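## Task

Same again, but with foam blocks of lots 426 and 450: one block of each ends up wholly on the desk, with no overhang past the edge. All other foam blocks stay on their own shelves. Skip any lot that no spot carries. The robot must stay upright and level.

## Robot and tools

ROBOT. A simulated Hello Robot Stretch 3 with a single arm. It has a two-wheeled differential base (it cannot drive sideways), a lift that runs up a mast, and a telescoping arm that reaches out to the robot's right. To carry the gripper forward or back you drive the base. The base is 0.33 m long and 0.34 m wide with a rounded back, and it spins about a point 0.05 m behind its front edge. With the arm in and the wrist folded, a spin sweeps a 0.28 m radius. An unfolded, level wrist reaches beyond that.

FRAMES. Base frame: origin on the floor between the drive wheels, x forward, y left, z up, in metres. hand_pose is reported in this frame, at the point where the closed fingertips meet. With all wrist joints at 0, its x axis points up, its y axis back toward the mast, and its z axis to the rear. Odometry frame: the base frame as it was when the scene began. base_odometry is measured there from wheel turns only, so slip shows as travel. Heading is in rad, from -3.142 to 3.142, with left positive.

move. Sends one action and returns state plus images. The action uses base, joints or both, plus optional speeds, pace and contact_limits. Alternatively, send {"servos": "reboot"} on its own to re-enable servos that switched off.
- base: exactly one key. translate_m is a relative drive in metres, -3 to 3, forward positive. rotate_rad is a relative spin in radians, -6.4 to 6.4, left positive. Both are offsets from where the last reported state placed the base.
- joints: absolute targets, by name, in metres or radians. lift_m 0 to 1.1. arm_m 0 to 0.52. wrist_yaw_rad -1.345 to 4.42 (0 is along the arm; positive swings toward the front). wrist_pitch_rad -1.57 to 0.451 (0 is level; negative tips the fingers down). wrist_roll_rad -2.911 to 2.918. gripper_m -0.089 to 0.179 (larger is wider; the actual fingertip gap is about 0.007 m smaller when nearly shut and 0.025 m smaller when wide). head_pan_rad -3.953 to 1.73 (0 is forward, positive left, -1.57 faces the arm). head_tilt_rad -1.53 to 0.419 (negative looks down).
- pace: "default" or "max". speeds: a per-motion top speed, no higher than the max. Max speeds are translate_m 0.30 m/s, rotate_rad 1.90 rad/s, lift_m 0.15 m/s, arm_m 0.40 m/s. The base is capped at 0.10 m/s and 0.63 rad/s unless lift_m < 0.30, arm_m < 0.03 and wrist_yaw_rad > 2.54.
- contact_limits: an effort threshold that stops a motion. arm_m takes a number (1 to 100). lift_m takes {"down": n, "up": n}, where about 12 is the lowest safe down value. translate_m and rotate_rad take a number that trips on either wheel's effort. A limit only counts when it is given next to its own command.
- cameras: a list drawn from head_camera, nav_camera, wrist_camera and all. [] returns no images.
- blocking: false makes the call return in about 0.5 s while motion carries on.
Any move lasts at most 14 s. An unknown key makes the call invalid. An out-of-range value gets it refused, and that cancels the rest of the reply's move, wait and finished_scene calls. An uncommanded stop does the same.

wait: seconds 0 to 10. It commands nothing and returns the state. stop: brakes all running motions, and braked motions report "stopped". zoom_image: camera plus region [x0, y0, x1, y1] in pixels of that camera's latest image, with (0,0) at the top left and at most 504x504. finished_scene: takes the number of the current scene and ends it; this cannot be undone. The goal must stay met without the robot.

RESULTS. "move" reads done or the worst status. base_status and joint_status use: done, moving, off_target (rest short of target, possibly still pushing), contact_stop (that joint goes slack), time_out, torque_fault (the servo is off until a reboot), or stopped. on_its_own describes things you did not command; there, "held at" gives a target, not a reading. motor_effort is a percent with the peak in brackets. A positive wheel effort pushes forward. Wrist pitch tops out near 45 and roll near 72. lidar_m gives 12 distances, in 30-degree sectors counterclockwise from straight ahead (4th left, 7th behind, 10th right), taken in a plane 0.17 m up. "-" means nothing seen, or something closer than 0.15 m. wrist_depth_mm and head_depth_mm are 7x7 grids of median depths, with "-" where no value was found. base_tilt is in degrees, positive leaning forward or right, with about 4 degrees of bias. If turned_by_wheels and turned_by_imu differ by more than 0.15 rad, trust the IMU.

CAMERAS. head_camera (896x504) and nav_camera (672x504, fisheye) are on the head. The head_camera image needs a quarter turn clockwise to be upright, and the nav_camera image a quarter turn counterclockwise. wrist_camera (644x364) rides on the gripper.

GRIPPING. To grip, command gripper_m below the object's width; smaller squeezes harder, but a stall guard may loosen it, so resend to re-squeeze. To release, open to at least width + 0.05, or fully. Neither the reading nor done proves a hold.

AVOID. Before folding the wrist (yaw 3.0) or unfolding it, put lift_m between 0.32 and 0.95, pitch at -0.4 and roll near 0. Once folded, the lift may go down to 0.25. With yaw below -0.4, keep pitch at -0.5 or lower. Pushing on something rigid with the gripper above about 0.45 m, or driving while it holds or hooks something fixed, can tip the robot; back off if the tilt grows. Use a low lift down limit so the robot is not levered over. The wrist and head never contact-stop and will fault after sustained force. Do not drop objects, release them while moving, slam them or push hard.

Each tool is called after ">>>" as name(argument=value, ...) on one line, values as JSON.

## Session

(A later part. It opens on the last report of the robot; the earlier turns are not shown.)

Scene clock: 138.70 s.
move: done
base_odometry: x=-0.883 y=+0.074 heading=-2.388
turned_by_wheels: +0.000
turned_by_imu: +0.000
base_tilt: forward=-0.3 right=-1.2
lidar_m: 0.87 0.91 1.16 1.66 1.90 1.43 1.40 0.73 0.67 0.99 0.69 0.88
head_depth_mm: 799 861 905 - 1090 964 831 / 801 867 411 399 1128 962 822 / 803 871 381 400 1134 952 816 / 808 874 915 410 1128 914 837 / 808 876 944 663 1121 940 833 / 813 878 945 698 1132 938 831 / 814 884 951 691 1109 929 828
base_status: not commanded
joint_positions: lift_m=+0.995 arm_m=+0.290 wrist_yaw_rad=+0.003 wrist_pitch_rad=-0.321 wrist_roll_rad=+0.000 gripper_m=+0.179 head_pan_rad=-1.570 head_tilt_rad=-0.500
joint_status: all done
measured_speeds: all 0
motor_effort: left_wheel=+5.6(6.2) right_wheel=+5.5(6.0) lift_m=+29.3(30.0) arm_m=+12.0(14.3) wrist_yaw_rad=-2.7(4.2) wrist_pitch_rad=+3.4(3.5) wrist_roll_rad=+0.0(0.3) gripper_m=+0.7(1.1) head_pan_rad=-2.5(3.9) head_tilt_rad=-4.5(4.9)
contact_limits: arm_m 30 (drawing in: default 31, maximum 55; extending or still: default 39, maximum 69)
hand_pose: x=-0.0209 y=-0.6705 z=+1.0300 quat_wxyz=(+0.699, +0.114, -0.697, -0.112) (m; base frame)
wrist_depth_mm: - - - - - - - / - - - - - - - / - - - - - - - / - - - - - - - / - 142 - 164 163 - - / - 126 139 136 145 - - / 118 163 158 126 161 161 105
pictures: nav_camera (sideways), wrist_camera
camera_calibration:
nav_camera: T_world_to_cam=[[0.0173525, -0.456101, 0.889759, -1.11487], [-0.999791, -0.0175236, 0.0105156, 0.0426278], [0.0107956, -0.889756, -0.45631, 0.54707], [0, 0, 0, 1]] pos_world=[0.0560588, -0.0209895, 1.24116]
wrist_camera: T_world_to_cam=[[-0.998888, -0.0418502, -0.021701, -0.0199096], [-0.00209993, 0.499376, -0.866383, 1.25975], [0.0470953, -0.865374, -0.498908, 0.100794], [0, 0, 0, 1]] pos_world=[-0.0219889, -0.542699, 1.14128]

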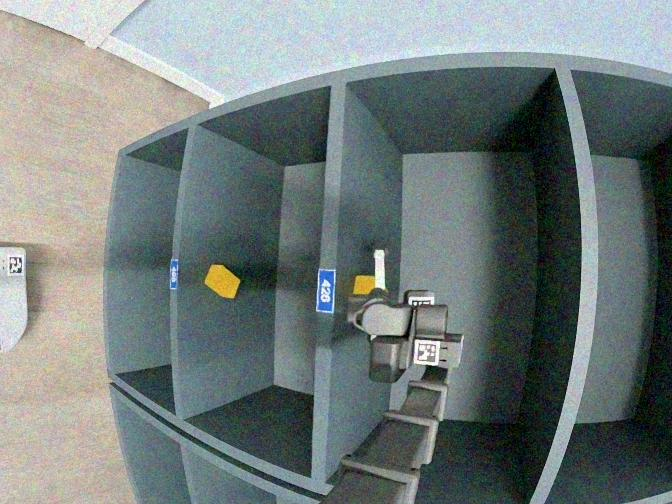

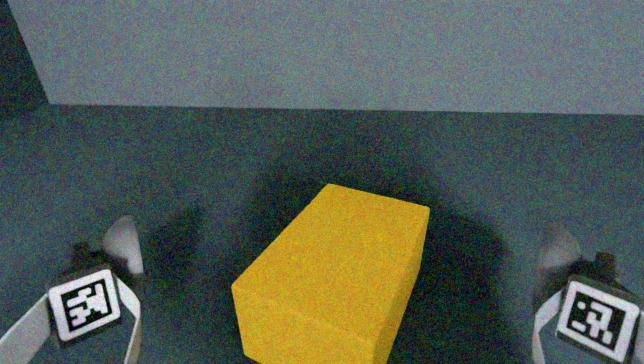

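>>> move(joints={"gripper_m":0.03}, cameras=["wrist_camera"])

>>> move(joints={"lift_m":1.07}, cameras=["wrist_camera"])

>>> move(joints={"arm_m":0.0}, cameras=["wrist_camera"])

>>> move(joints={"lift_m":0.9,"head_pan_rad":-0.9,"head_tilt_rad":-0.3})

Scene clock: 148.90 s.
move: done
base_odometry: x=-0.883 y=+0.074 heading=-2.388
turned_by_wheels: +0.000
turned_by_imu: +0.000
base_tilt: forward=-0.4 right=-1.3
lidar_m: 0.87 0.92 1.16 1.65 1.90 1.43 1.40 0.73 0.67 0.99 0.69 0.88
head_depth_mm: 799 861 906 - 1087 967 829 / 803 869 411 398 1131 957 825 / 804 870 381 400 1135 956 817 / 805 872 917 411 1133 911 839 / 810 877 943 705 1126 942 835 / 812 882 947 697 1131 937 833 / 814 884 947 692 1113 930 827
base_status: not commanded
joint_positions: lift_m=+0.995 arm_m=+0.290 wrist_yaw_rad=+0.002 wrist_pitch_rad=-0.320 wrist_roll_rad=+0.000 gripper_m=+0.031 head_pan_rad=-1.570 head_tilt_rad=-0.500
joint_status: all done
measured_speeds: all 0
motor_effort: left_wheel=+5.3(6.2) right_wheel=+5.5(5.9) lift_m=+28.9(30.1) arm_m=+5.2(8.1) wrist_yaw_rad=-2.6(3.9) wrist_pitch_rad=+3.2(3.5) wrist_roll_rad=+0.4(0.4) gripper_m=-11.6(83.7) head_pan_rad=-2.9(3.5) head_tilt_rad=-4.0(4.4)
contact_limits: arm_m 30 (drawing in: default 31, maximum 55; extending or still: default 39, maximum 69)
hand_pose: x=-0.0210 y=-0.6706 z=+1.0303 quat_wxyz=(+0.699, +0.114, -0.698, -0.112) (m; base frame)
wrist_depth_mm: - - - - - - - / - - - - - - - / - - - - - - - / - - - 196 - - - / - - 153 164 152 - - / - - 128 136 128 - - / 164 98 159 146 158 121 166
pictures: wrist_camera
camera_calibration:
wrist_camera: T_world_to_cam=[[-0.998917, -0.0412048, -0.0216199, -0.0197496], [-0.00179394, 0.498378, -0.866958, 1.25996], [0.0464977, -0.86598, -0.497912, 0.0993692], [0, 0, 0, 1]] pos_world=[-0.0220883, -0.542698, 1.14138]

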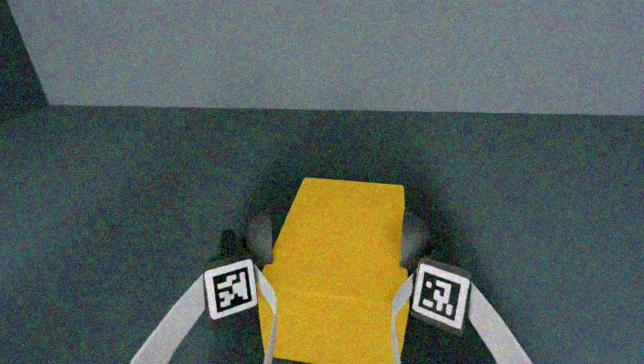

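Scene clock: 150.40 s.
move: done
base_odometry: x=-0.883 y=+0.074 heading=-2.388
turned_by_wheels: +0.000
turned_by_imu: +0.000
base_tilt: forward=-0.2 right=-1.2
lidar_m: 0.87 0.92 1.16 1.65 1.89 1.43 1.39 0.72 0.67 0.99 0.69 0.88
head_depth_mm: 799 836 950 739 1031 966 829 / 802 372 347 729 1128 960 827 / 804 351 360 717 1136 954 819 / 808 857 446 668 1133 915 838 / 813 877 942 705 1130 941 834 / 815 879 951 700 1137 935 828 / 817 884 952 688 1110 933 827
base_status: not commanded
joint_positions: lift_m=+1.070 arm_m=+0.290 wrist_yaw_rad=+0.002 wrist_pitch_rad=-0.320 wrist_roll_rad=+0.000 gripper_m=+0.031 head_pan_rad=-1.570 head_tilt_rad=-0.500
joint_status: all done
measured_speeds: all 0
motor_effort: left_wheel=+5.8(6.1) right_wheel=+5.4(5.8) lift_m=+27.3(32.5) arm_m=+3.0(5.8) wrist_yaw_rad=-2.5(3.7) wrist_pitch_rad=+3.2(3.3) wrist_roll_rad=-0.2(0.3) gripper_m=-11.0(11.9) head_pan_rad=-3.1(3.2) head_tilt_rad=-3.5(4.4)
contact_limits: arm_m 30 (drawing in: default 31, maximum 55; extending or still: default 39, maximum 69)
hand_pose: x=-0.0210 y=-0.6706 z=+1.1053 quat_wxyz=(+0.699, +0.114, -0.698, -0.112) (m; base frame)
wrist_depth_mm: - - - - - - - / - - - - - - - / - - - - - - - / - - - 198 - - - / - - 153 166 153 - - / - - 129 137 128 - - / - - 126 147 136 - -
pictures: wrist_camera
camera_calibration:
wrist_camera: T_world_to_cam=[[-0.998917, -0.0412048, -0.0216199, -0.0181281], [-0.00179394, 0.498378, -0.866958, 1.32498], [0.0464977, -0.86598, -0.497912, 0.136713], [0, 0, 0, 1]] pos_world=[-0.0220883, -0.542698, 1.21638]

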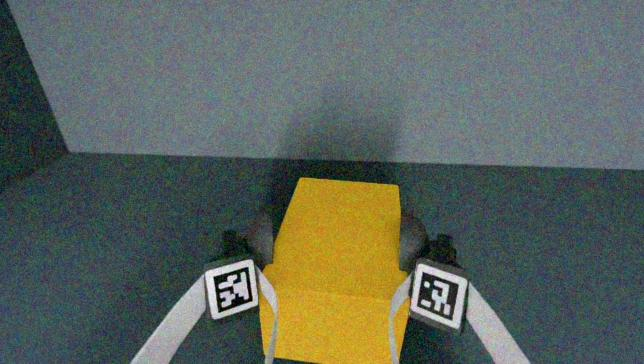

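Scene clock: 153.77 s.
move: done
base_odometry: x=-0.883 y=+0.074 heading=-2.388
turned_by_wheels: +0.000
turned_by_imu: +0.000
base_tilt: forward=-0.2 right=-1.2
lidar_m: 0.87 0.92 1.16 1.66 1.89 1.43 1.40 0.73 0.67 0.99 0.69 0.88
head_depth_mm: 801 861 - - - - - / 803 865 917 - - - - / 804 869 920 - - - - / 807 875 938 670 - 891 1135 / 813 877 945 706 1121 944 834 / 816 880 943 696 1136 932 832 / 818 883 953 690 1106 933 828
base_status: not commanded
joint_positions: lift_m=+1.070 arm_m=+0.001 wrist_yaw_rad=+0.002 wrist_pitch_rad=-0.320 wrist_roll_rad=+0.000 gripper_m=+0.031 head_pan_rad=-1.570 head_tilt_rad=-0.500
joint_status: all done
measured_speeds: all 0
motor_effort: left_wheel=+5.8(6.1) right_wheel=+5.3(6.0) lift_m=+27.2(28.0) arm_m=-11.8(14.6) wrist_yaw_rad=-2.2(3.8) wrist_pitch_rad=+3.2(3.3) wrist_roll_rad=+0.2(0.3) gripper_m=-11.1(11.6) head_pan_rad=-2.7(3.5) head_tilt_rad=-2.9(4.3)
hand_pose: x=-0.0210 y=-0.3812 z=+1.1053 quat_wxyz=(+0.699, +0.114, -0.698, -0.112) (m; base frame)
wrist_depth_mm: - - - - - - 630 / - - - - - - - / - - - - - - - / - - - 197 - - - / - - 153 166 153 - - / - - 129 137 128 782 - / - - 125 146 136 123 -
pictures: wrist_camera
camera_calibration:
wrist_camera: T_world_to_cam=[[-0.998917, -0.0412048, -0.0216199, -0.00620339], [-0.00179394, 0.498378, -0.866958, 1.18075], [0.0464977, -0.86598, -0.497912, 0.387327], [0, 0, 0, 1]] pos_world=[-0.0220883, -0.253298, 1.21638]

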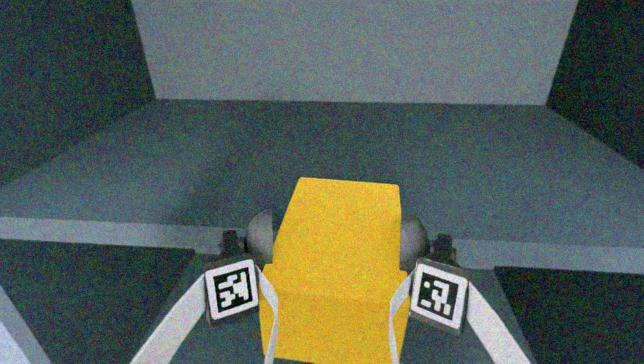

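Scene clock: 156.13 s.
move: done
base_odometry: x=-0.883 y=+0.074 heading=-2.388
turned_by_wheels: +0.000
turned_by_imu: +0.000
base_tilt: forward=-0.5 right=-1.3
lidar_m: 0.87 0.92 1.15 1.65 1.90 1.43 1.40 0.73 0.67 0.99 0.69 0.88
head_depth_mm: 836 635 940 985 736 1025 931 / 719 647 836 905 727 1059 925 / 623 636 706 755 726 877 890 / 593 621 652 687 716 768 823 / 1040 1083 1141 1199 1276 1344 1402 / 937 973 1013 1064 1115 1186 1248 / 854 885 919 965 1004 1051 1108
base_status: not commanded
joint_positions: lift_m=+0.900 arm_m=+0.001 wrist_yaw_rad=+0.002 wrist_pitch_rad=-0.320 wrist_roll_rad=+0.000 gripper_m=+0.031 head_pan_rad=-0.897 head_tilt_rad=-0.300
joint_status: all done
measured_speeds: all 0
motor_effort: left_wheel=+5.5(6.0) right_wheel=+5.0(5.9) lift_m=+25.2(27.6) arm_m=-8.9(11.8) wrist_yaw_rad=-3.0(3.5) wrist_pitch_rad=+3.1(3.3) wrist_roll_rad=+0.1(0.4) gripper_m=-11.0(11.5) head_pan_rad=-3.2(5.2) head_tilt_rad=+5.2(9.3)
hand_pose: x=-0.0210 y=-0.3812 z=+0.9353 quat_wxyz=(+0.699, +0.114, -0.698, -0.112) (m; base frame)
wrist_depth_mm: - - - - - - - / - - - 280 - - - / - - - - - 718 - / - - - 197 - 782 - / - - 153 165 153 792 - / - - 129 137 128 645 - / - - 125 147 136 - 572
pictures: head_camera (sideways), nav_camera (sideways), wrist_camera
camera_calibration:
head_camera: T_world_to_cam=[[-0.188992, 0.162452, -0.968448, 1.2771], [0.804844, 0.590647, -0.0579869, 0.0701988], [0.562591, -0.790408, -0.242376, 0.267618], [0, 0, 0, 1]] pos_world=[0.0343041, -0.0374034, 1.30574]
nav_camera: T_world_to_cam=[[0.182015, -0.200538, 0.962629, -1.21105], [-0.772215, -0.635214, 0.0136814, 0.0371097], [0.608732, -0.745847, -0.270477, 0.301572], [0, 0, 0, 1]] pos_world=[0.065509, 0.00563804, 1.24685]
wrist_camera: T_world_to_cam=[[-0.998917, -0.0412048, -0.0216199, -0.00987878], [-0.00179394, 0.498378, -0.866958, 1.03337], [0.0464977, -0.86598, -0.497912, 0.302682], [0, 0, 0, 1]] pos_world=[-0.0220883, -0.253298, 1.04638]

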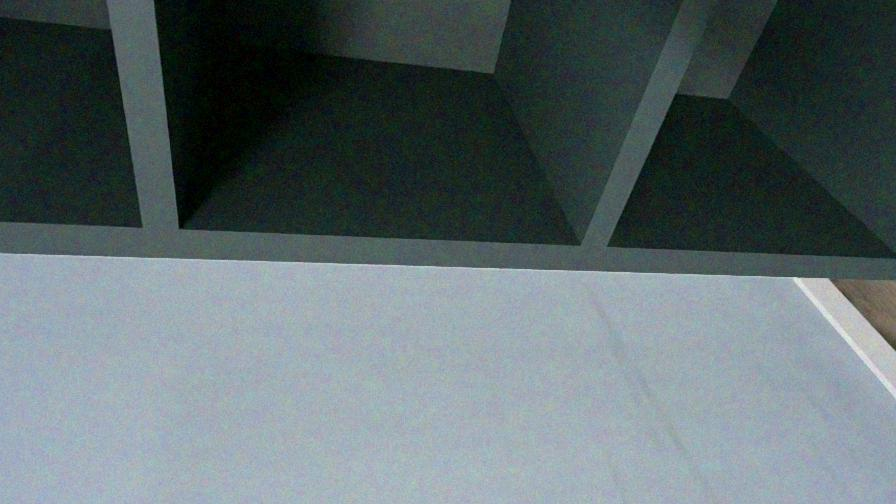

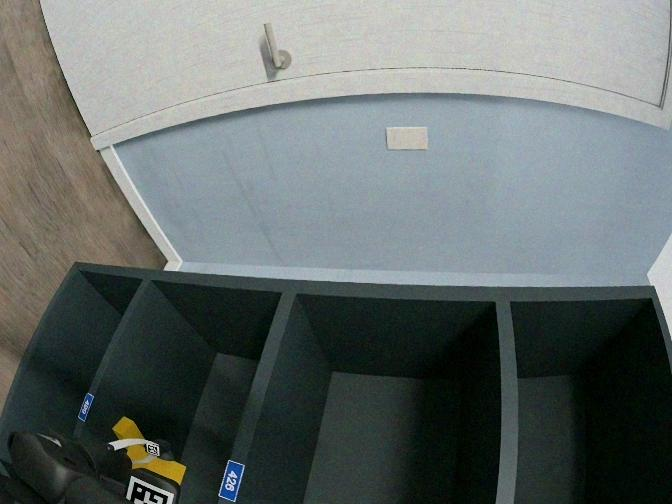

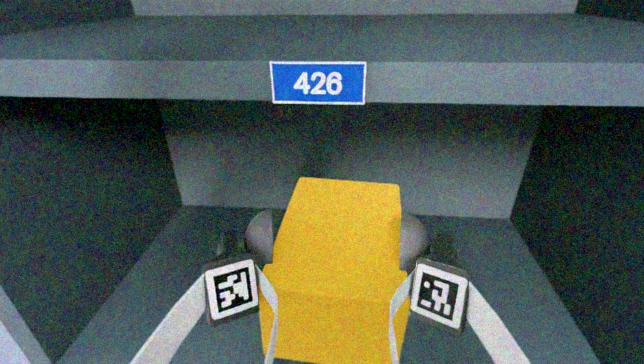

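>>> move(joints={"head_pan_rad":-2.4,"head_tilt_rad":-0.3}, cameras=["head_camera","nav_camera"])

>>> move(joints={"head_pan_rad":0.7,"head_tilt_rad":-0.4}, cameras=["head_camera","nav_camera"])

Scene clock: 167.43 s.
move: done
base_odometry: x=-0.883 y=+0.074 heading=-2.388
turned_by_wheels: +0.000
turned_by_imu: +0.000
base_tilt: forward=-0.3 right=-1.2
lidar_m: 0.87 0.91 1.16 1.65 1.90 1.44 1.39 0.73 0.67 0.99 0.69 0.89
head_depth_mm: 1244 1269 1329 1366 1439 1515 1531 / 1333 1334 1447 1354 1539 1397 1456 / 1333 1352 1514 1187 1631 1205 1415 / 1213 1046 1362 1299 1458 1195 1016 / 592 618 649 682 721 762 804 / 577 596 642 679 686 764 814 / 648 670 742 795 697 897 900
base_status: not commanded
joint_positions: lift_m=+0.900 arm_m=+0.001 wrist_yaw_rad=+0.002 wrist_pitch_rad=-0.320 wrist_roll_rad=+0.000 gripper_m=+0.031 head_pan_rad=-2.408 head_tilt_rad=-0.300
joint_status: all done
measured_speeds: translate_m=+0.000 rotate_rad=+0.000 lift_m=+0.000 arm_m=+0.000 wrist_yaw_rad=+0.000 wrist_pitch_rad=+0.000 wrist_roll_rad=+0.000 head_pan_rad=+0.024 head_tilt_rad=+0.000
motor_effort: left_wheel=+5.5(6.2) right_wheel=+5.1(5.7) lift_m=+29.9(30.1) arm_m=-2.7(5.8) wrist_yaw_rad=-1.4(3.7) wrist_pitch_rad=+3.2(3.3) wrist_roll_rad=-0.2(0.4) gripper_m=-10.4(11.7) head_pan_rad=+2.9(6.0) head_tilt_rad=+4.9(9.0)
hand_pose: x=-0.0210 y=-0.3812 z=+0.9353 quat_wxyz=(+0.699, +0.114, -0.698, -0.112) (m; base frame)
wrist_depth_mm: - - - - - - - / - - - 279 - - - / - - - - - 705 - / - - - 197 - 787 - / - - 153 165 153 798 - / - - 129 137 128 643 - / - - 125 146 136 - 569
pictures: head_camera (sideways), nav_camera (sideways)
camera_calibration:
head_camera: T_world_to_cam=[[0.150673, 0.198148, -0.968522, 1.27512], [0.637564, -0.768213, -0.0579809, 0.071246], [-0.75552, -0.608758, -0.242081, 0.275233], [0, 0, 0, 1]] pos_world=[-0.0296063, -0.0303797, 1.30574]
nav_camera: T_world_to_cam=[[-0.18912, -0.193443, 0.962712, -1.20888], [-0.680092, 0.732999, 0.0136846, 0.0365269], [-0.708314, -0.652144, -0.270184, 0.309237], [0, 0, 0, 1]] pos_world=[0.0152558, -0.0589555, 1.24685]

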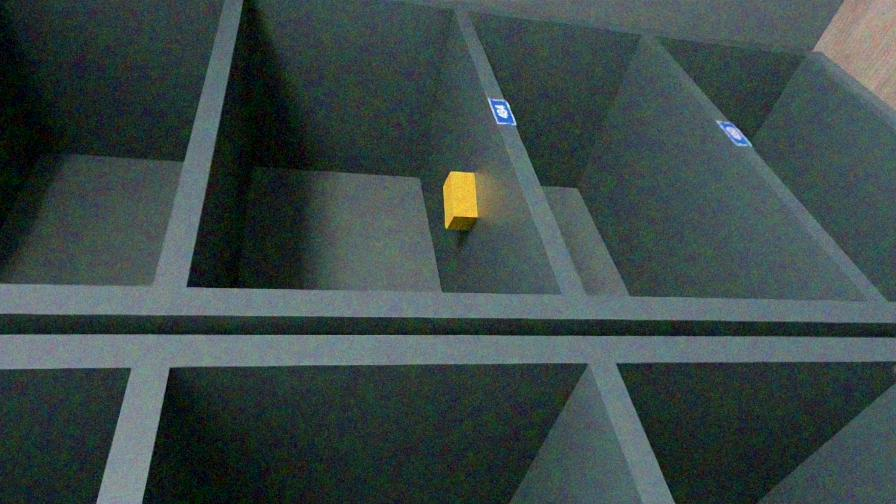

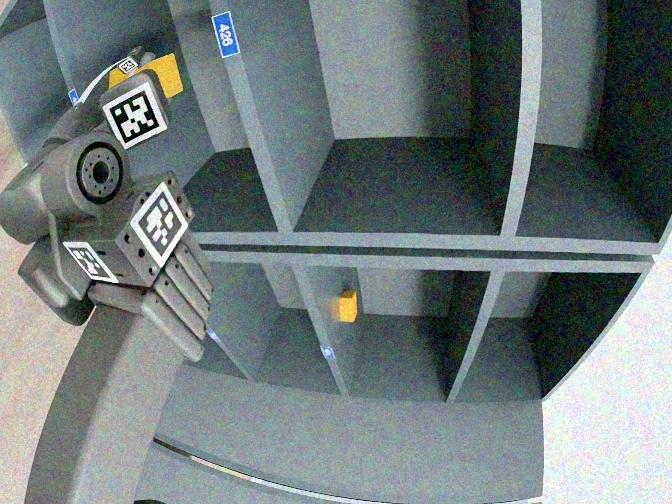

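Scene clock: 170.33 s.
move: done
base_odometry: x=-0.883 y=+0.074 heading=-2.388
turned_by_wheels: +0.000
turned_by_imu: +0.000
base_tilt: forward=-0.4 right=-1.1
lidar_m: 0.87 0.91 1.16 1.66 1.89 1.43 1.40 0.73 0.67 0.99 0.69 0.88
head_depth_mm: 771 807 841 884 934 985 1038 / 828 864 911 964 1019 1079 1148 / 916 965 999 1053 1114 1204 1282 / 1003 1063 1128 1205 1281 1383 1393 / 1108 1179 1265 1352 1454 1577 1396 / 1237 1318 1428 1499 1663 1703 1396 / 1392 1508 1640 1632 1892 1752 1370
base_status: not commanded
joint_positions: lift_m=+0.900 arm_m=+0.001 wrist_yaw_rad=+0.002 wrist_pitch_rad=-0.320 wrist_roll_rad=+0.000 gripper_m=+0.031 head_pan_rad=+0.708 head_tilt_rad=-0.400
joint_status: all done
measured_speeds: translate_m=+0.000 rotate_rad=+0.000 lift_m=+0.000 arm_m=+0.000 wrist_yaw_rad=+0.000 wrist_pitch_rad=+0.000 wrist_roll_rad=+0.000 head_pan_rad=-0.024 head_tilt_rad=+0.000
motor_effort: left_wheel=+6.0(6.1) right_wheel=+4.6(5.7) lift_m=+29.3(30.2) arm_m=+0.6(3.3) wrist_yaw_rad=-2.0(4.0) wrist_pitch_rad=+3.3(3.3) wrist_roll_rad=+0.2(0.3) gripper_m=-11.2(11.7) head_pan_rad=-2.8(5.4) head_tilt_rad=-4.1(6.8)
hand_pose: x=-0.0210 y=-0.3812 z=+0.9353 quat_wxyz=(+0.699, +0.114, -0.698, -0.112) (m; base frame)
wrist_depth_mm: - - - - - - - / - - - 280 - - - / - - - - - 722 - / - - - 197 - 784 - / - - 153 165 153 804 - / - - 129 137 128 641 - / - - 125 147 136 - 567
pictures: head_camera (sideways), nav_camera (sideways)
camera_calibration:
head_camera: T_world_to_cam=[[-0.228203, -0.256467, -0.939227, 1.23923], [-0.622481, 0.780191, -0.0617968, 0.0838553], [0.748626, 0.570549, -0.337688, 0.390489], [0, 0, 0, 1]] pos_world=[0.0426633, 0.0296042, 1.30096]
nav_camera: T_world_to_cam=[[0.266022, 0.2503, 0.930904, -1.17007], [0.662277, -0.749161, 0.0121758, 0.0302979], [0.700444, 0.613277, -0.365061, 0.424131], [0, 0, 0, 1]] pos_world=[-0.00588032, 0.0554573, 1.24369]

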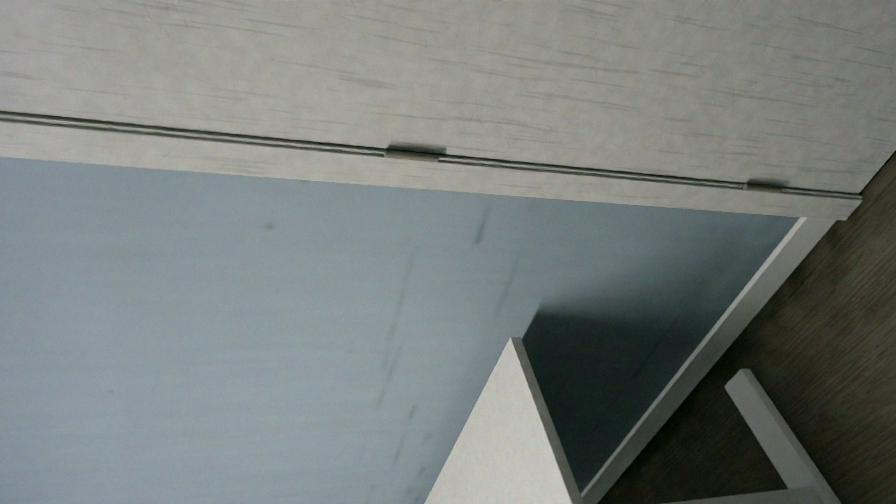

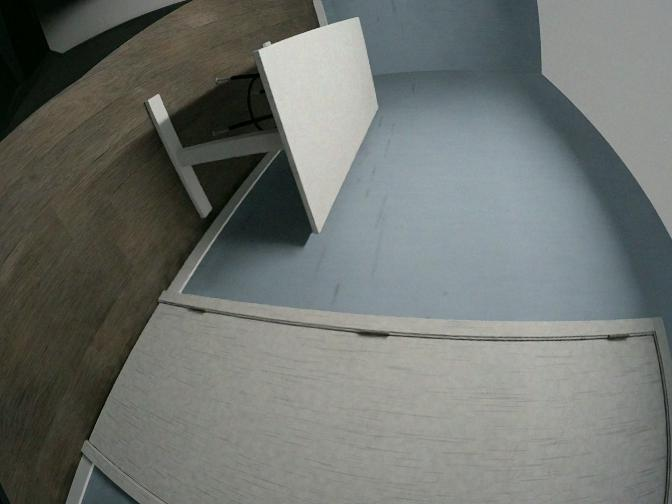

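>>> move(joints={"head_pan_rad":-2.4,"head_tilt_rad":-0.3}, cameras=["head_camera"])

>>> zoom_image(camera="head_camera", region=[440, 80, 560, 150])

>>> zoom_image(camera="head_camera", region=[690, 100, 780, 160])

>>> move(joints={"head_pan_rad":1.1,"head_tilt_rad":-0.4}, cameras=["head_camera","nav_camera"])

Scene clock: 182.43 s.
move: done
base_odometry: x=-0.883 y=+0.074 heading=-2.388
turned_by_wheels: +0.000
turned_by_imu: +0.000
base_tilt: forward=-0.4 right=-1.1
lidar_m: 0.87 0.92 1.16 1.66 1.90 1.43 1.40 0.73 0.67 0.99 0.69 0.88
head_depth_mm: 1248 1265 1325 1361 1437 1500 1536 / 1341 1344 1443 1357 1539 1393 1468 / 1339 1354 1521 1189 1633 1207 1424 / 1222 1048 1355 1293 1455 1196 1018 / 591 622 649 681 721 762 806 / 575 598 640 676 686 764 815 / 647 669 743 793 696 898 899
base_status: not commanded
joint_positions: lift_m=+0.900 arm_m=+0.001 wrist_yaw_rad=+0.002 wrist_pitch_rad=-0.320 wrist_roll_rad=+0.000 gripper_m=+0.031 head_pan_rad=-2.408 head_tilt_rad=-0.300
joint_status: all done
measured_speeds: translate_m=+0.000 rotate_rad=+0.000 lift_m=+0.000 arm_m=+0.000 wrist_yaw_rad=+0.000 wrist_pitch_rad=+0.000 wrist_roll_rad=+0.000 head_pan_rad=+0.024 head_tilt_rad=+0.000
motor_effort: left_wheel=+5.8(6.1) right_wheel=+5.6(5.9) lift_m=+29.2(30.1) arm_m=+7.4(7.9) wrist_yaw_rad=-2.8(3.5) wrist_pitch_rad=+3.3(3.3) wrist_roll_rad=+0.2(0.3) gripper_m=-11.0(11.6) head_pan_rad=+3.6(5.4) head_tilt_rad=+6.1(8.7)
hand_pose: x=-0.0210 y=-0.3812 z=+0.9353 quat_wxyz=(+0.699, +0.114, -0.698, -0.112) (m; base frame)
wrist_depth_mm: - - - - - - - / - - - 281 - - - / - - - - - 716 - / - - - 198 - 777 - / - - 153 165 153 801 - / - - 129 137 128 638 - / - - 125 147 136 - 567
pictures: head_camera (sideways)
camera_calibration:
head_camera: T_world_to_cam=[[0.150995, 0.198279, -0.968445, 1.27503], [0.637232, -0.768487, -0.0579861, 0.0712356], [-0.755735, -0.608369, -0.242387, 0.27564], [0, 0, 0, 1]] pos_world=[-0.0296061, -0.0303784, 1.30574]

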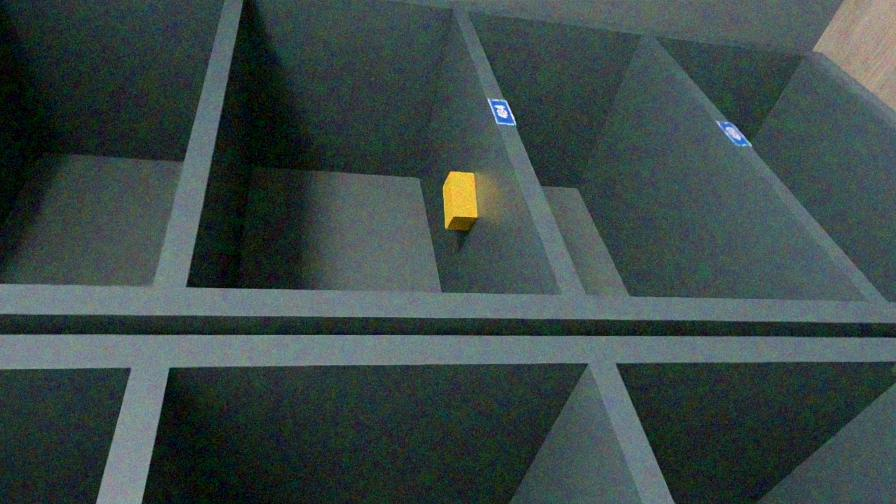

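Scaled by 4.200 from the camera's 896x504 image, which has a finer 1280x720 frame.

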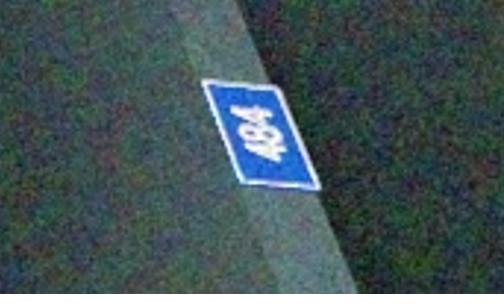

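Scaled by 5.600 from the camera's 896x504 image, which has a finer 1280x720 frame.

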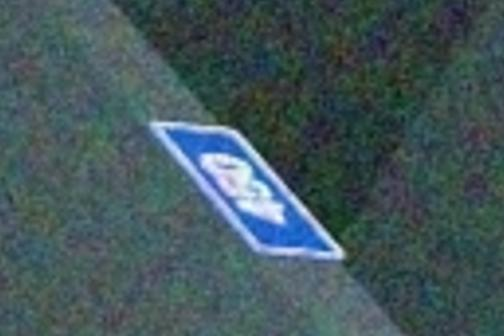

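Scene clock: 185.50 s.
move: done
base_odometry: x=-0.883 y=+0.074 heading=-2.388
turned_by_wheels: +0.000
turned_by_imu: +0.000
base_tilt: forward=-0.4 right=-1.2
lidar_m: 0.87 0.91 1.16 1.65 1.89 1.44 1.40 0.73 0.67 0.99 0.69 0.89
head_depth_mm: 1094 1129 1159 1191 1223 1278 1307 / 1262 1302 1345 1389 1423 1511 1421 / 1490 1549 1609 1600 1695 1721 1406 / 1829 1911 2022 1704 1320 1717 1408 / 2333 2454 2565 1675 1282 1634 1407 / 3080 3340 3480 1672 1262 1749 1374 / 3049 3201 3438 1647 1255 1752 1387
base_status: not commanded
joint_positions: lift_m=+0.900 arm_m=+0.001 wrist_yaw_rad=+0.002 wrist_pitch_rad=-0.320 wrist_roll_rad=+0.000 gripper_m=+0.031 head_pan_rad=+1.108 head_tilt_rad=-0.400
joint_status: all done
measured_speeds: translate_m=+0.000 rotate_rad=+0.000 lift_m=+0.000 arm_m=+0.000 wrist_yaw_rad=+0.000 wrist_pitch_rad=+0.000 wrist_roll_rad=+0.000 head_pan_rad=-0.024 head_tilt_rad=+0.000
motor_effort: left_wheel=+5.9(6.1) right_wheel=+5.7(5.9) lift_m=+29.0(29.8) arm_m=+11.2(11.3) wrist_yaw_rad=-2.4(3.4) wrist_pitch_rad=+3.2(3.3) wrist_roll_rad=-0.3(0.3) gripper_m=-11.1(11.7) head_pan_rad=-3.1(6.1) head_tilt_rad=-3.3(7.4)
hand_pose: x=-0.0210 y=-0.3812 z=+0.9353 quat_wxyz=(+0.699, +0.114, -0.698, -0.112) (m; base frame)
wrist_depth_mm: - - - - - - - / - - - 280 - - - / - - - - - 715 - / - - - 197 - 790 - / - - 153 165 153 799 - / - - 129 137 128 647 - / - - 125 146 136 - 563
pictures: head_camera (sideways), nav_camera (sideways)
camera_calibration:
head_camera: T_world_to_cam=[[-0.11035, -0.325063, -0.939232, 1.2385], [-0.877105, 0.476307, -0.0617964, 0.0854128], [0.46745, 0.816986, -0.337675, 0.392221], [0, 0, 0, 1]] pos_world=[0.0282406, 0.0414685, 1.30096]
nav_camera: T_world_to_cam=[[0.147579, 0.334135, 0.9309, -1.16938], [0.901663, -0.432267, 0.0122131, 0.0287562], [0.406478, 0.837556, -0.36507, 0.425839], [0, 0, 0, 1]] pos_world=[-0.0264465, 0.0464983, 1.24369]

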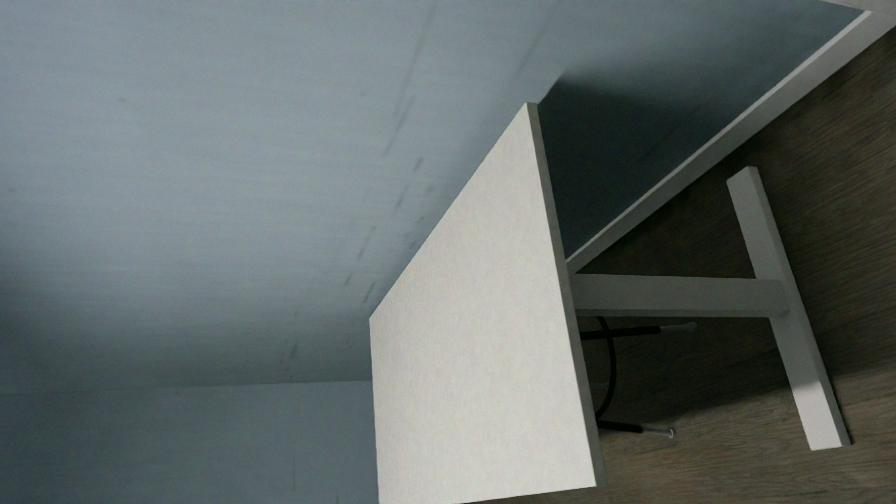

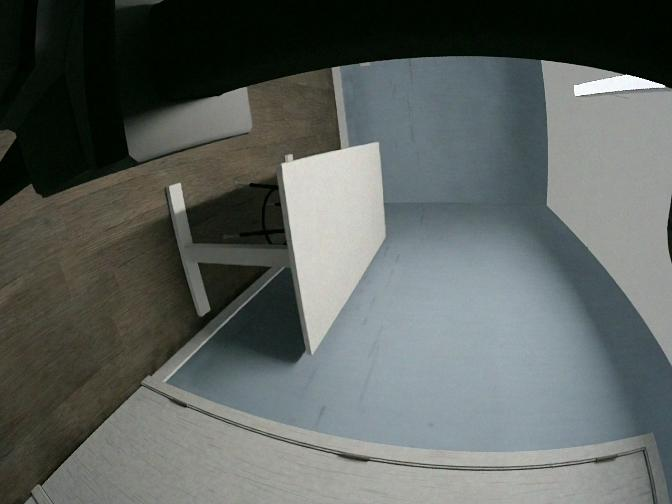

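>>> move(base={"translate_m":-0.29}, cameras=[])

>>> move(base={"rotate_rad":1.598}, joints={"head_pan_rad":-1.2,"head_tilt_rad":-0.4}, cameras=[])

>>> move(base={"translate_m":1.2}, cameras=["head_camera","nav_camera"])

Scene clock: 216.83 s.
move: done
base_odometry: x=-0.671 y=+0.272 heading=-2.388
turned_by_wheels: +0.000
turned_by_imu: +0.000
base_tilt: forward=-0.3 right=-1.2
lidar_m: 1.16 1.22 1.30 3.71 1.51 1.14 1.11 1.16 0.54 0.54 0.98 0.90
head_depth_mm: 1449 1480 1524 1539 1618 1652 1439 / 1660 1719 1762 1703 1881 1742 1425 / 1948 2022 2111 1711 1477 1601 1407 / 2359 2474 2558 1696 2080 1775 1403 / 2988 3204 3375 1678 2067 1758 1401 / 3183 3449 3577 2186 2364 1746 1396 / 3045 3202 3417 3541 2361 1749 1385
base_status: done
joint_positions: lift_m=+0.900 arm_m=+0.001 wrist_yaw_rad=+0.002 wrist_pitch_rad=-0.320 wrist_roll_rad=+0.000 gripper_m=+0.031 head_pan_rad=+1.100 head_tilt_rad=-0.400
joint_status: not commanded
measured_speeds: all 0
motor_effort: left_wheel=-4.2(12.8) right_wheel=-8.4(11.2) lift_m=+28.7(29.5) arm_m=+11.5(12.7) wrist_yaw_rad=-1.8(3.9) wrist_pitch_rad=+3.2(3.3) wrist_roll_rad=+0.0(0.3) gripper_m=-11.1(11.6) head_pan_rad=-2.7(3.8) head_tilt_rad=-4.4(4.7)
hand_pose: x=-0.0210 y=-0.3812 z=+0.9353 quat_wxyz=(+0.699, +0.114, -0.698, -0.112) (m; base frame)
wrist_depth_mm: - - - - - - 236 / - - - - - - - / - - - - - - - / - - - 197 - - - / - - 153 164 152 - - / - - 129 137 128 - - / - 97 125 146 137 - -
pictures: none
No camera images: "cameras" was empty.

Scene clock: 220.47 s.
move: done
base_odometry: x=-0.671 y=+0.272 heading=-0.791
turned_by_wheels: +1.598
turned_by_imu: +1.572
base_tilt: forward=-0.4 right=-1.1
lidar_m: 3.72 1.49 1.13 1.11 1.17 0.54 0.54 0.97 0.90 1.16 1.22 1.30
head_depth_mm: 940 990 1048 1105 1179 1249 425 / 975 1034 1096 1161 1247 1324 1336 / 1020 1078 1140 1213 1309 1407 1409 / 1061 1129 1199 1285 1389 1500 1404 / 1131 1204 1273 1371 1487 1578 1407 / 1184 1262 1358 1466 1591 1689 1391 / 1248 1338 1444 1538 1707 1699 1378
base_status: done
joint_positions: lift_m=+0.900 arm_m=+0.001 wrist_yaw_rad=+0.002 wrist_pitch_rad=-0.320 wrist_roll_rad=+0.000 gripper_m=+0.031 head_pan_rad=-1.202 head_tilt_rad=-0.400
joint_status: all done
measured_speeds: all 0
motor_effort: left_wheel=-9.3(13.2) right_wheel=+9.3(12.4) lift_m=+28.7(29.4) arm_m=+3.0(12.7) wrist_yaw_rad=-3.3(3.6) wrist_pitch_rad=+3.1(3.3) wrist_roll_rad=+0.0(0.3) gripper_m=-11.1(11.6) head_pan_rad=+3.2(5.2) head_tilt_rad=-3.3(7.4)
hand_pose: x=-0.0211 y=-0.3812 z=+0.9353 quat_wxyz=(+0.699, +0.113, -0.698, -0.112) (m; base frame)
wrist_depth_mm: - - - - 805 - - / - - - - 869 - - / - - - - 933 - - / - - - - - - - / - - 159 165 166 - - / - - 129 137 128 - - / - - - 147 143 - -
pictures: none
No camera images: "cameras" was empty.

Scene clock: 233.60 s.
move: done
base_odometry: x=+0.173 y=-0.581 heading=-0.791
turned_by_wheels: +0.000
turned_by_imu: +0.000
base_tilt: forward=-0.3 right=-1.1
lidar_m: 2.56 1.39 1.06 1.04 1.10 1.57 1.71 1.65 1.27 0.76 0.75 1.39
head_depth_mm: 1013 1067 1126 1193 1118 814 424 / 1058 1113 1177 1254 1108 810 588 / 1100 1163 1240 1311 1101 807 638 / 1146 1222 1300 1393 1087 800 635 / 1198 1282 1367 1451 1077 796 669 / 1259 1347 1452 1522 1067 789 992 / 1326 1418 1517 1576 1060 787 1311
base_status: done
joint_positions: lift_m=+0.900 arm_m=+0.001 wrist_yaw_rad=+0.002 wrist_pitch_rad=-0.320 wrist_roll_rad=+0.000 gripper_m=+0.031 head_pan_rad=-1.200 head_tilt_rad=-0.400
joint_status: not commanded
measured_speeds: all 0
motor_effort: left_wheel=+0.3(8.3) right_wheel=+10.2(14.0) lift_m=+28.2(29.1) arm_m=-8.0(12.7) wrist_yaw_rad=-3.8(4.0) wrist_pitch_rad=+3.2(3.3) wrist_roll_rad=+0.2(0.3) gripper_m=-10.8(11.7) head_pan_rad=+3.8(4.1) head_tilt_rad=-0.5(3.8)
hand_pose: x=-0.0211 y=-0.3812 z=+0.9353 quat_wxyz=(+0.699, +0.113, -0.698, -0.112) (m; base frame)
wrist_depth_mm: - - - - - - - / - - - - - - - / - - - - - - - / - - - 197 - - - / - - 152 165 153 - - / - - 129 137 128 - - / - - 125 146 137 364 -
pictures: head_camera (sideways), nav_camera (sideways)
camera_calibration:
head_camera: T_world_to_cam=[[-0.166554, 0.300618, -0.939089, 1.23858], [0.94229, 0.329048, -0.061788, 0.0743038], [0.29043, -0.895185, -0.338074, 0.393793], [0, 0, 0, 1]] pos_world=[0.0219056, -0.0442724, 1.30086]
nav_camera: T_world_to_cam=[[0.148209, -0.334185, 0.930782, -1.16923], [-0.926185, -0.376873, 0.0121662, 0.039973], [0.346721, -0.863879, -0.365373, 0.426629], [0, 0, 0, 1]] pos_world=[0.0623915, -0.00711684, 1.24369]

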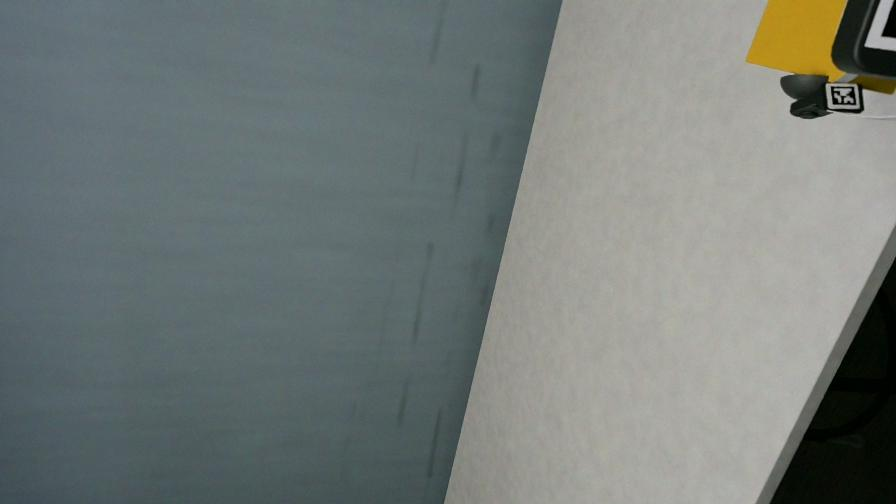

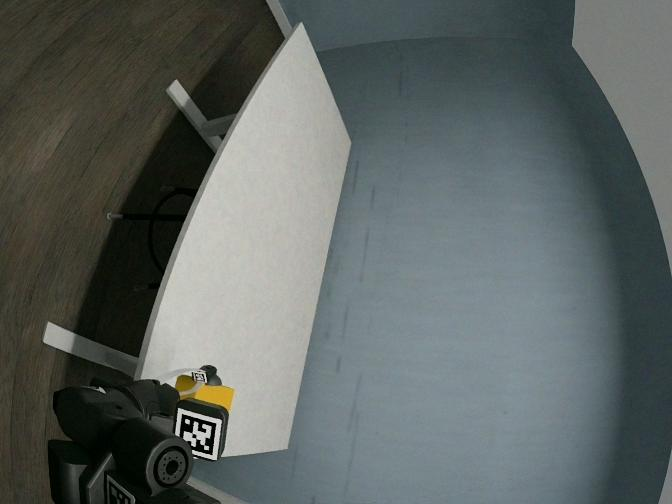

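>>> move(joints={"arm_m":0.24,"head_pan_rad":-1.57,"head_tilt_rad":-0.6}, cameras=[])

>>> move(joints={"lift_m":0.755}, cameras=["head_camera","wrist_camera"])

>>> move(joints={"lift_m":0.708}, speeds={"lift_m":0.03}, contact_limits={"lift_m":{"down":14}}, cameras=["head_camera","wrist_camera"])

Scene clock: 246.67 s.
move: done
base_odometry: x=+0.173 y=-0.581 heading=-0.791
turned_by_wheels: +0.000
turned_by_imu: +0.000
base_tilt: forward=-0.2 right=-1.2
lidar_m: 2.56 1.40 1.06 1.04 1.10 1.57 1.71 1.65 1.27 0.76 0.75 1.40
head_depth_mm: 1005 1106 1223 1319 - - 1220 / 1011 1110 1236 391 387 664 1239 / 1019 1118 1237 376 404 664 1229 / 1023 1121 1241 473 741 675 1215 / 1027 1131 1252 1087 818 674 1217 / 1034 1139 1261 1075 808 687 1216 / 1039 1141 1272 1065 802 683 1206
base_status: not commanded
joint_positions: lift_m=+0.900 arm_m=+0.240 wrist_yaw_rad=+0.002 wrist_pitch_rad=-0.320 wrist_roll_rad=+0.000 gripper_m=+0.031 head_pan_rad=-1.573 head_tilt_rad=-0.602
joint_status: all done
measured_speeds: all 0
motor_effort: left_wheel=-0.2(0.6) right_wheel=+9.9(11.4) lift_m=+27.7(28.5) arm_m=+12.7(14.8) wrist_yaw_rad=-2.0(3.9) wrist_pitch_rad=+3.2(3.4) wrist_roll_rad=-0.2(0.4) gripper_m=-11.4(11.5) head_pan_rad=+3.4(5.0) head_tilt_rad=-1.5(9.3)
hand_pose: x=-0.0211 y=-0.6206 z=+0.9353 quat_wxyz=(+0.699, +0.113, -0.698, -0.112) (m; base frame)
wrist_depth_mm: - - - - - - - / - - - - - - - / - - - - - - - / - - - 197 - - - / - - 153 165 153 - - / - - 129 137 128 - - / - - 125 146 136 112 -
pictures: none
No camera images: "cameras" was empty.

Scene clock: 248.83 s.
move: done
base_odometry: x=+0.173 y=-0.581 heading=-0.791
turned_by_wheels: +0.000
turned_by_imu: +0.000
base_tilt: forward=-0.4 right=-1.2
lidar_m: 2.56 1.39 1.06 1.04 1.10 1.57 1.71 1.65 1.27 0.76 0.75 1.40
head_depth_mm: 1011 1106 1224 1369 1547 1490 318 / 1010 1113 1232 1324 863 384 333 / 1017 1119 1241 1108 464 454 1231 / 1023 1121 1250 1096 556 524 1221 / 1031 1128 1257 1085 812 671 1228 / 1037 1143 1262 1075 809 686 1219 / 1040 1139 1269 1068 805 685 1206
base_status: not commanded
joint_positions: lift_m=+0.755 arm_m=+0.240 wrist_yaw_rad=+0.002 wrist_pitch_rad=-0.320 wrist_roll_rad=+0.000 gripper_m=+0.031 head_pan_rad=-1.570 head_tilt_rad=-0.602
joint_status: all done
measured_speeds: all 0
motor_effort: left_wheel=-0.1(0.6) right_wheel=+10.2(11.0) lift_m=+24.3(27.8) arm_m=+10.7(13.7) wrist_yaw_rad=-0.8(3.4) wrist_pitch_rad=+3.2(3.3) wrist_roll_rad=+0.0(0.3) gripper_m=-11.3(11.4) head_pan_rad=+3.3(4.2) head_tilt_rad=+0.9(2.0)
hand_pose: x=-0.0211 y=-0.6206 z=+0.7903 quat_wxyz=(+0.699, +0.113, -0.698, -0.112) (m; base frame)
wrist_depth_mm: - - - - - - - / - - - - - - - / - - - - - - - / - - - 197 - - - / - - 153 165 153 - - / - - 129 137 128 - - / - - 125 147 137 - -
pictures: head_camera (sideways), wrist_camera
camera_calibration:
head_camera: T_world_to_cam=[[-0.0466213, 0.52158, -0.851928, 1.12415], [0.997499, -0.0210404, -0.0674693, 0.0813238], [-0.0531155, -0.852943, -0.519295, 0.631675], [0, 0, 0, 1]] pos_world=[0.0048406, -0.0458413, 1.29121]
wrist_camera: T_world_to_cam=[[-0.998921, -0.0411179, -0.0215709, -0.0228794], [-0.00179311, 0.498378, -0.866958, 1.02697], [0.0463979, -0.865984, -0.497914, 0.0231672], [0, 0, 0, 1]] pos_world=[-0.0220882, -0.492698, 0.901383]

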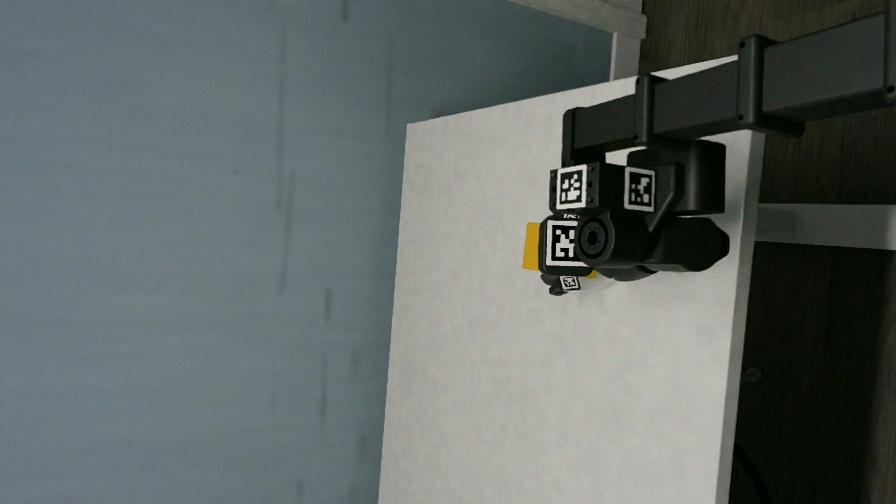

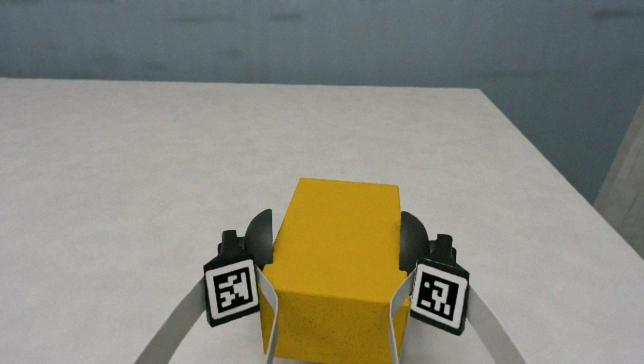

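Scene clock: 250.83 s.
move: done
base_odometry: x=+0.173 y=-0.581 heading=-0.791
turned_by_wheels: +0.000
turned_by_imu: +0.000
base_tilt: forward=-0.5 right=-1.3
lidar_m: 2.56 1.39 1.06 1.04 1.10 1.57 1.71 1.65 1.27 0.76 0.75 1.40
head_depth_mm: 1014 1104 1232 1378 1540 1502 1219 / 1014 1110 1232 1337 861 431 363 / 1022 1118 1243 1117 830 475 1226 / 1024 1126 1244 1105 754 503 1227 / 1030 1135 1257 1085 816 674 1221 / 1040 1138 1268 1079 812 688 1215 / 1042 1149 1270 1072 807 686 1212
base_status: not commanded
joint_positions: lift_m=+0.708 arm_m=+0.240 wrist_yaw_rad=+0.002 wrist_pitch_rad=-0.264 wrist_roll_rad=+0.000 gripper_m=+0.031 head_pan_rad=-1.570 head_tilt_rad=-0.601
joint_status: all done
measured_speeds: all 0
motor_effort: left_wheel=+0.0(0.6) right_wheel=+6.8(11.2) lift_m=+14.0(26.6) arm_m=+9.5(11.4) wrist_yaw_rad=-2.1(3.6) wrist_pitch_rad=-7.1(7.4) wrist_roll_rad=+0.2(0.5) gripper_m=-10.7(11.4) head_pan_rad=+3.7(4.0) head_tilt_rad=+3.4(4.1)
contact_limits: lift_m down 14 (down: maximum 72; up: maximum 65)
hand_pose: x=-0.0210 y=-0.6261 z=+0.7566 quat_wxyz=(+0.701, +0.094, -0.700, -0.093) (m; base frame)
wrist_depth_mm: - - - - - - - / - - - - - - - / - - - - - - - / - - - - - - - / - - 151 165 150 - - / - - 129 134 128 - - / - 98 - 142 134 - -
pictures: head_camera (sideways), wrist_camera
camera_calibration:
head_camera: T_world_to_cam=[[-0.0467026, 0.520962, -0.852301, 1.12469], [0.997501, -0.0209597, -0.0674704, 0.0813357], [-0.0530135, -0.853322, -0.518681, 0.630915], [0, 0, 0, 1]] pos_world=[0.00484064, -0.0458442, 1.29131]
wrist_camera: T_world_to_cam=[[-0.998917, -0.0423079, -0.0193668, -0.0262218], [-0.00169587, 0.44905, -0.893505, 0.989754], [0.046499, -0.892505, -0.448635, -0.0521847], [0, 0, 0, 1]] pos_world=[-0.0220884, -0.492133, 0.860431]

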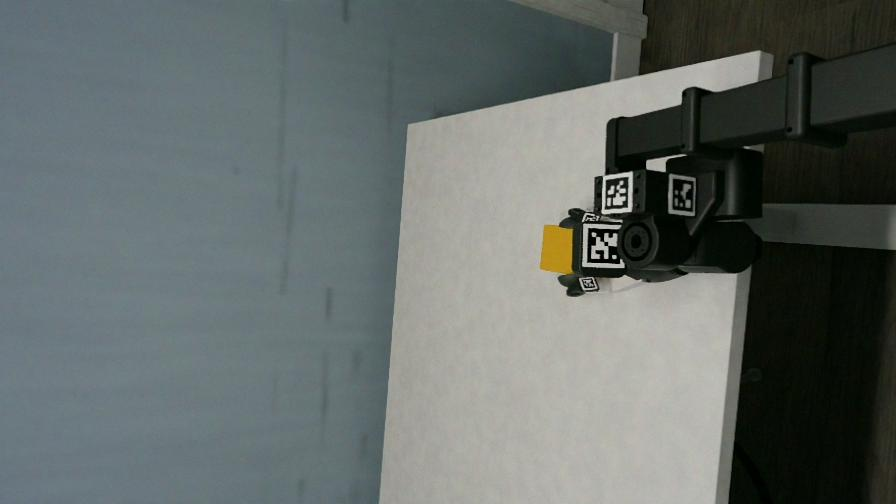

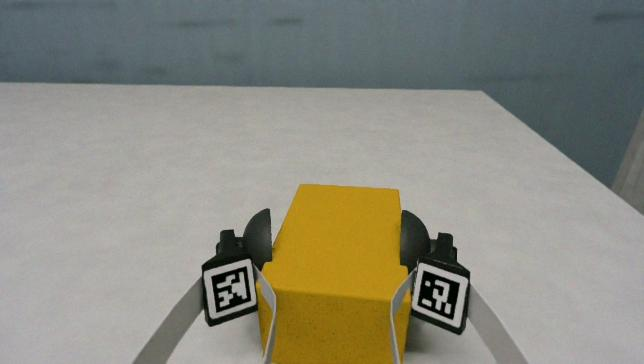

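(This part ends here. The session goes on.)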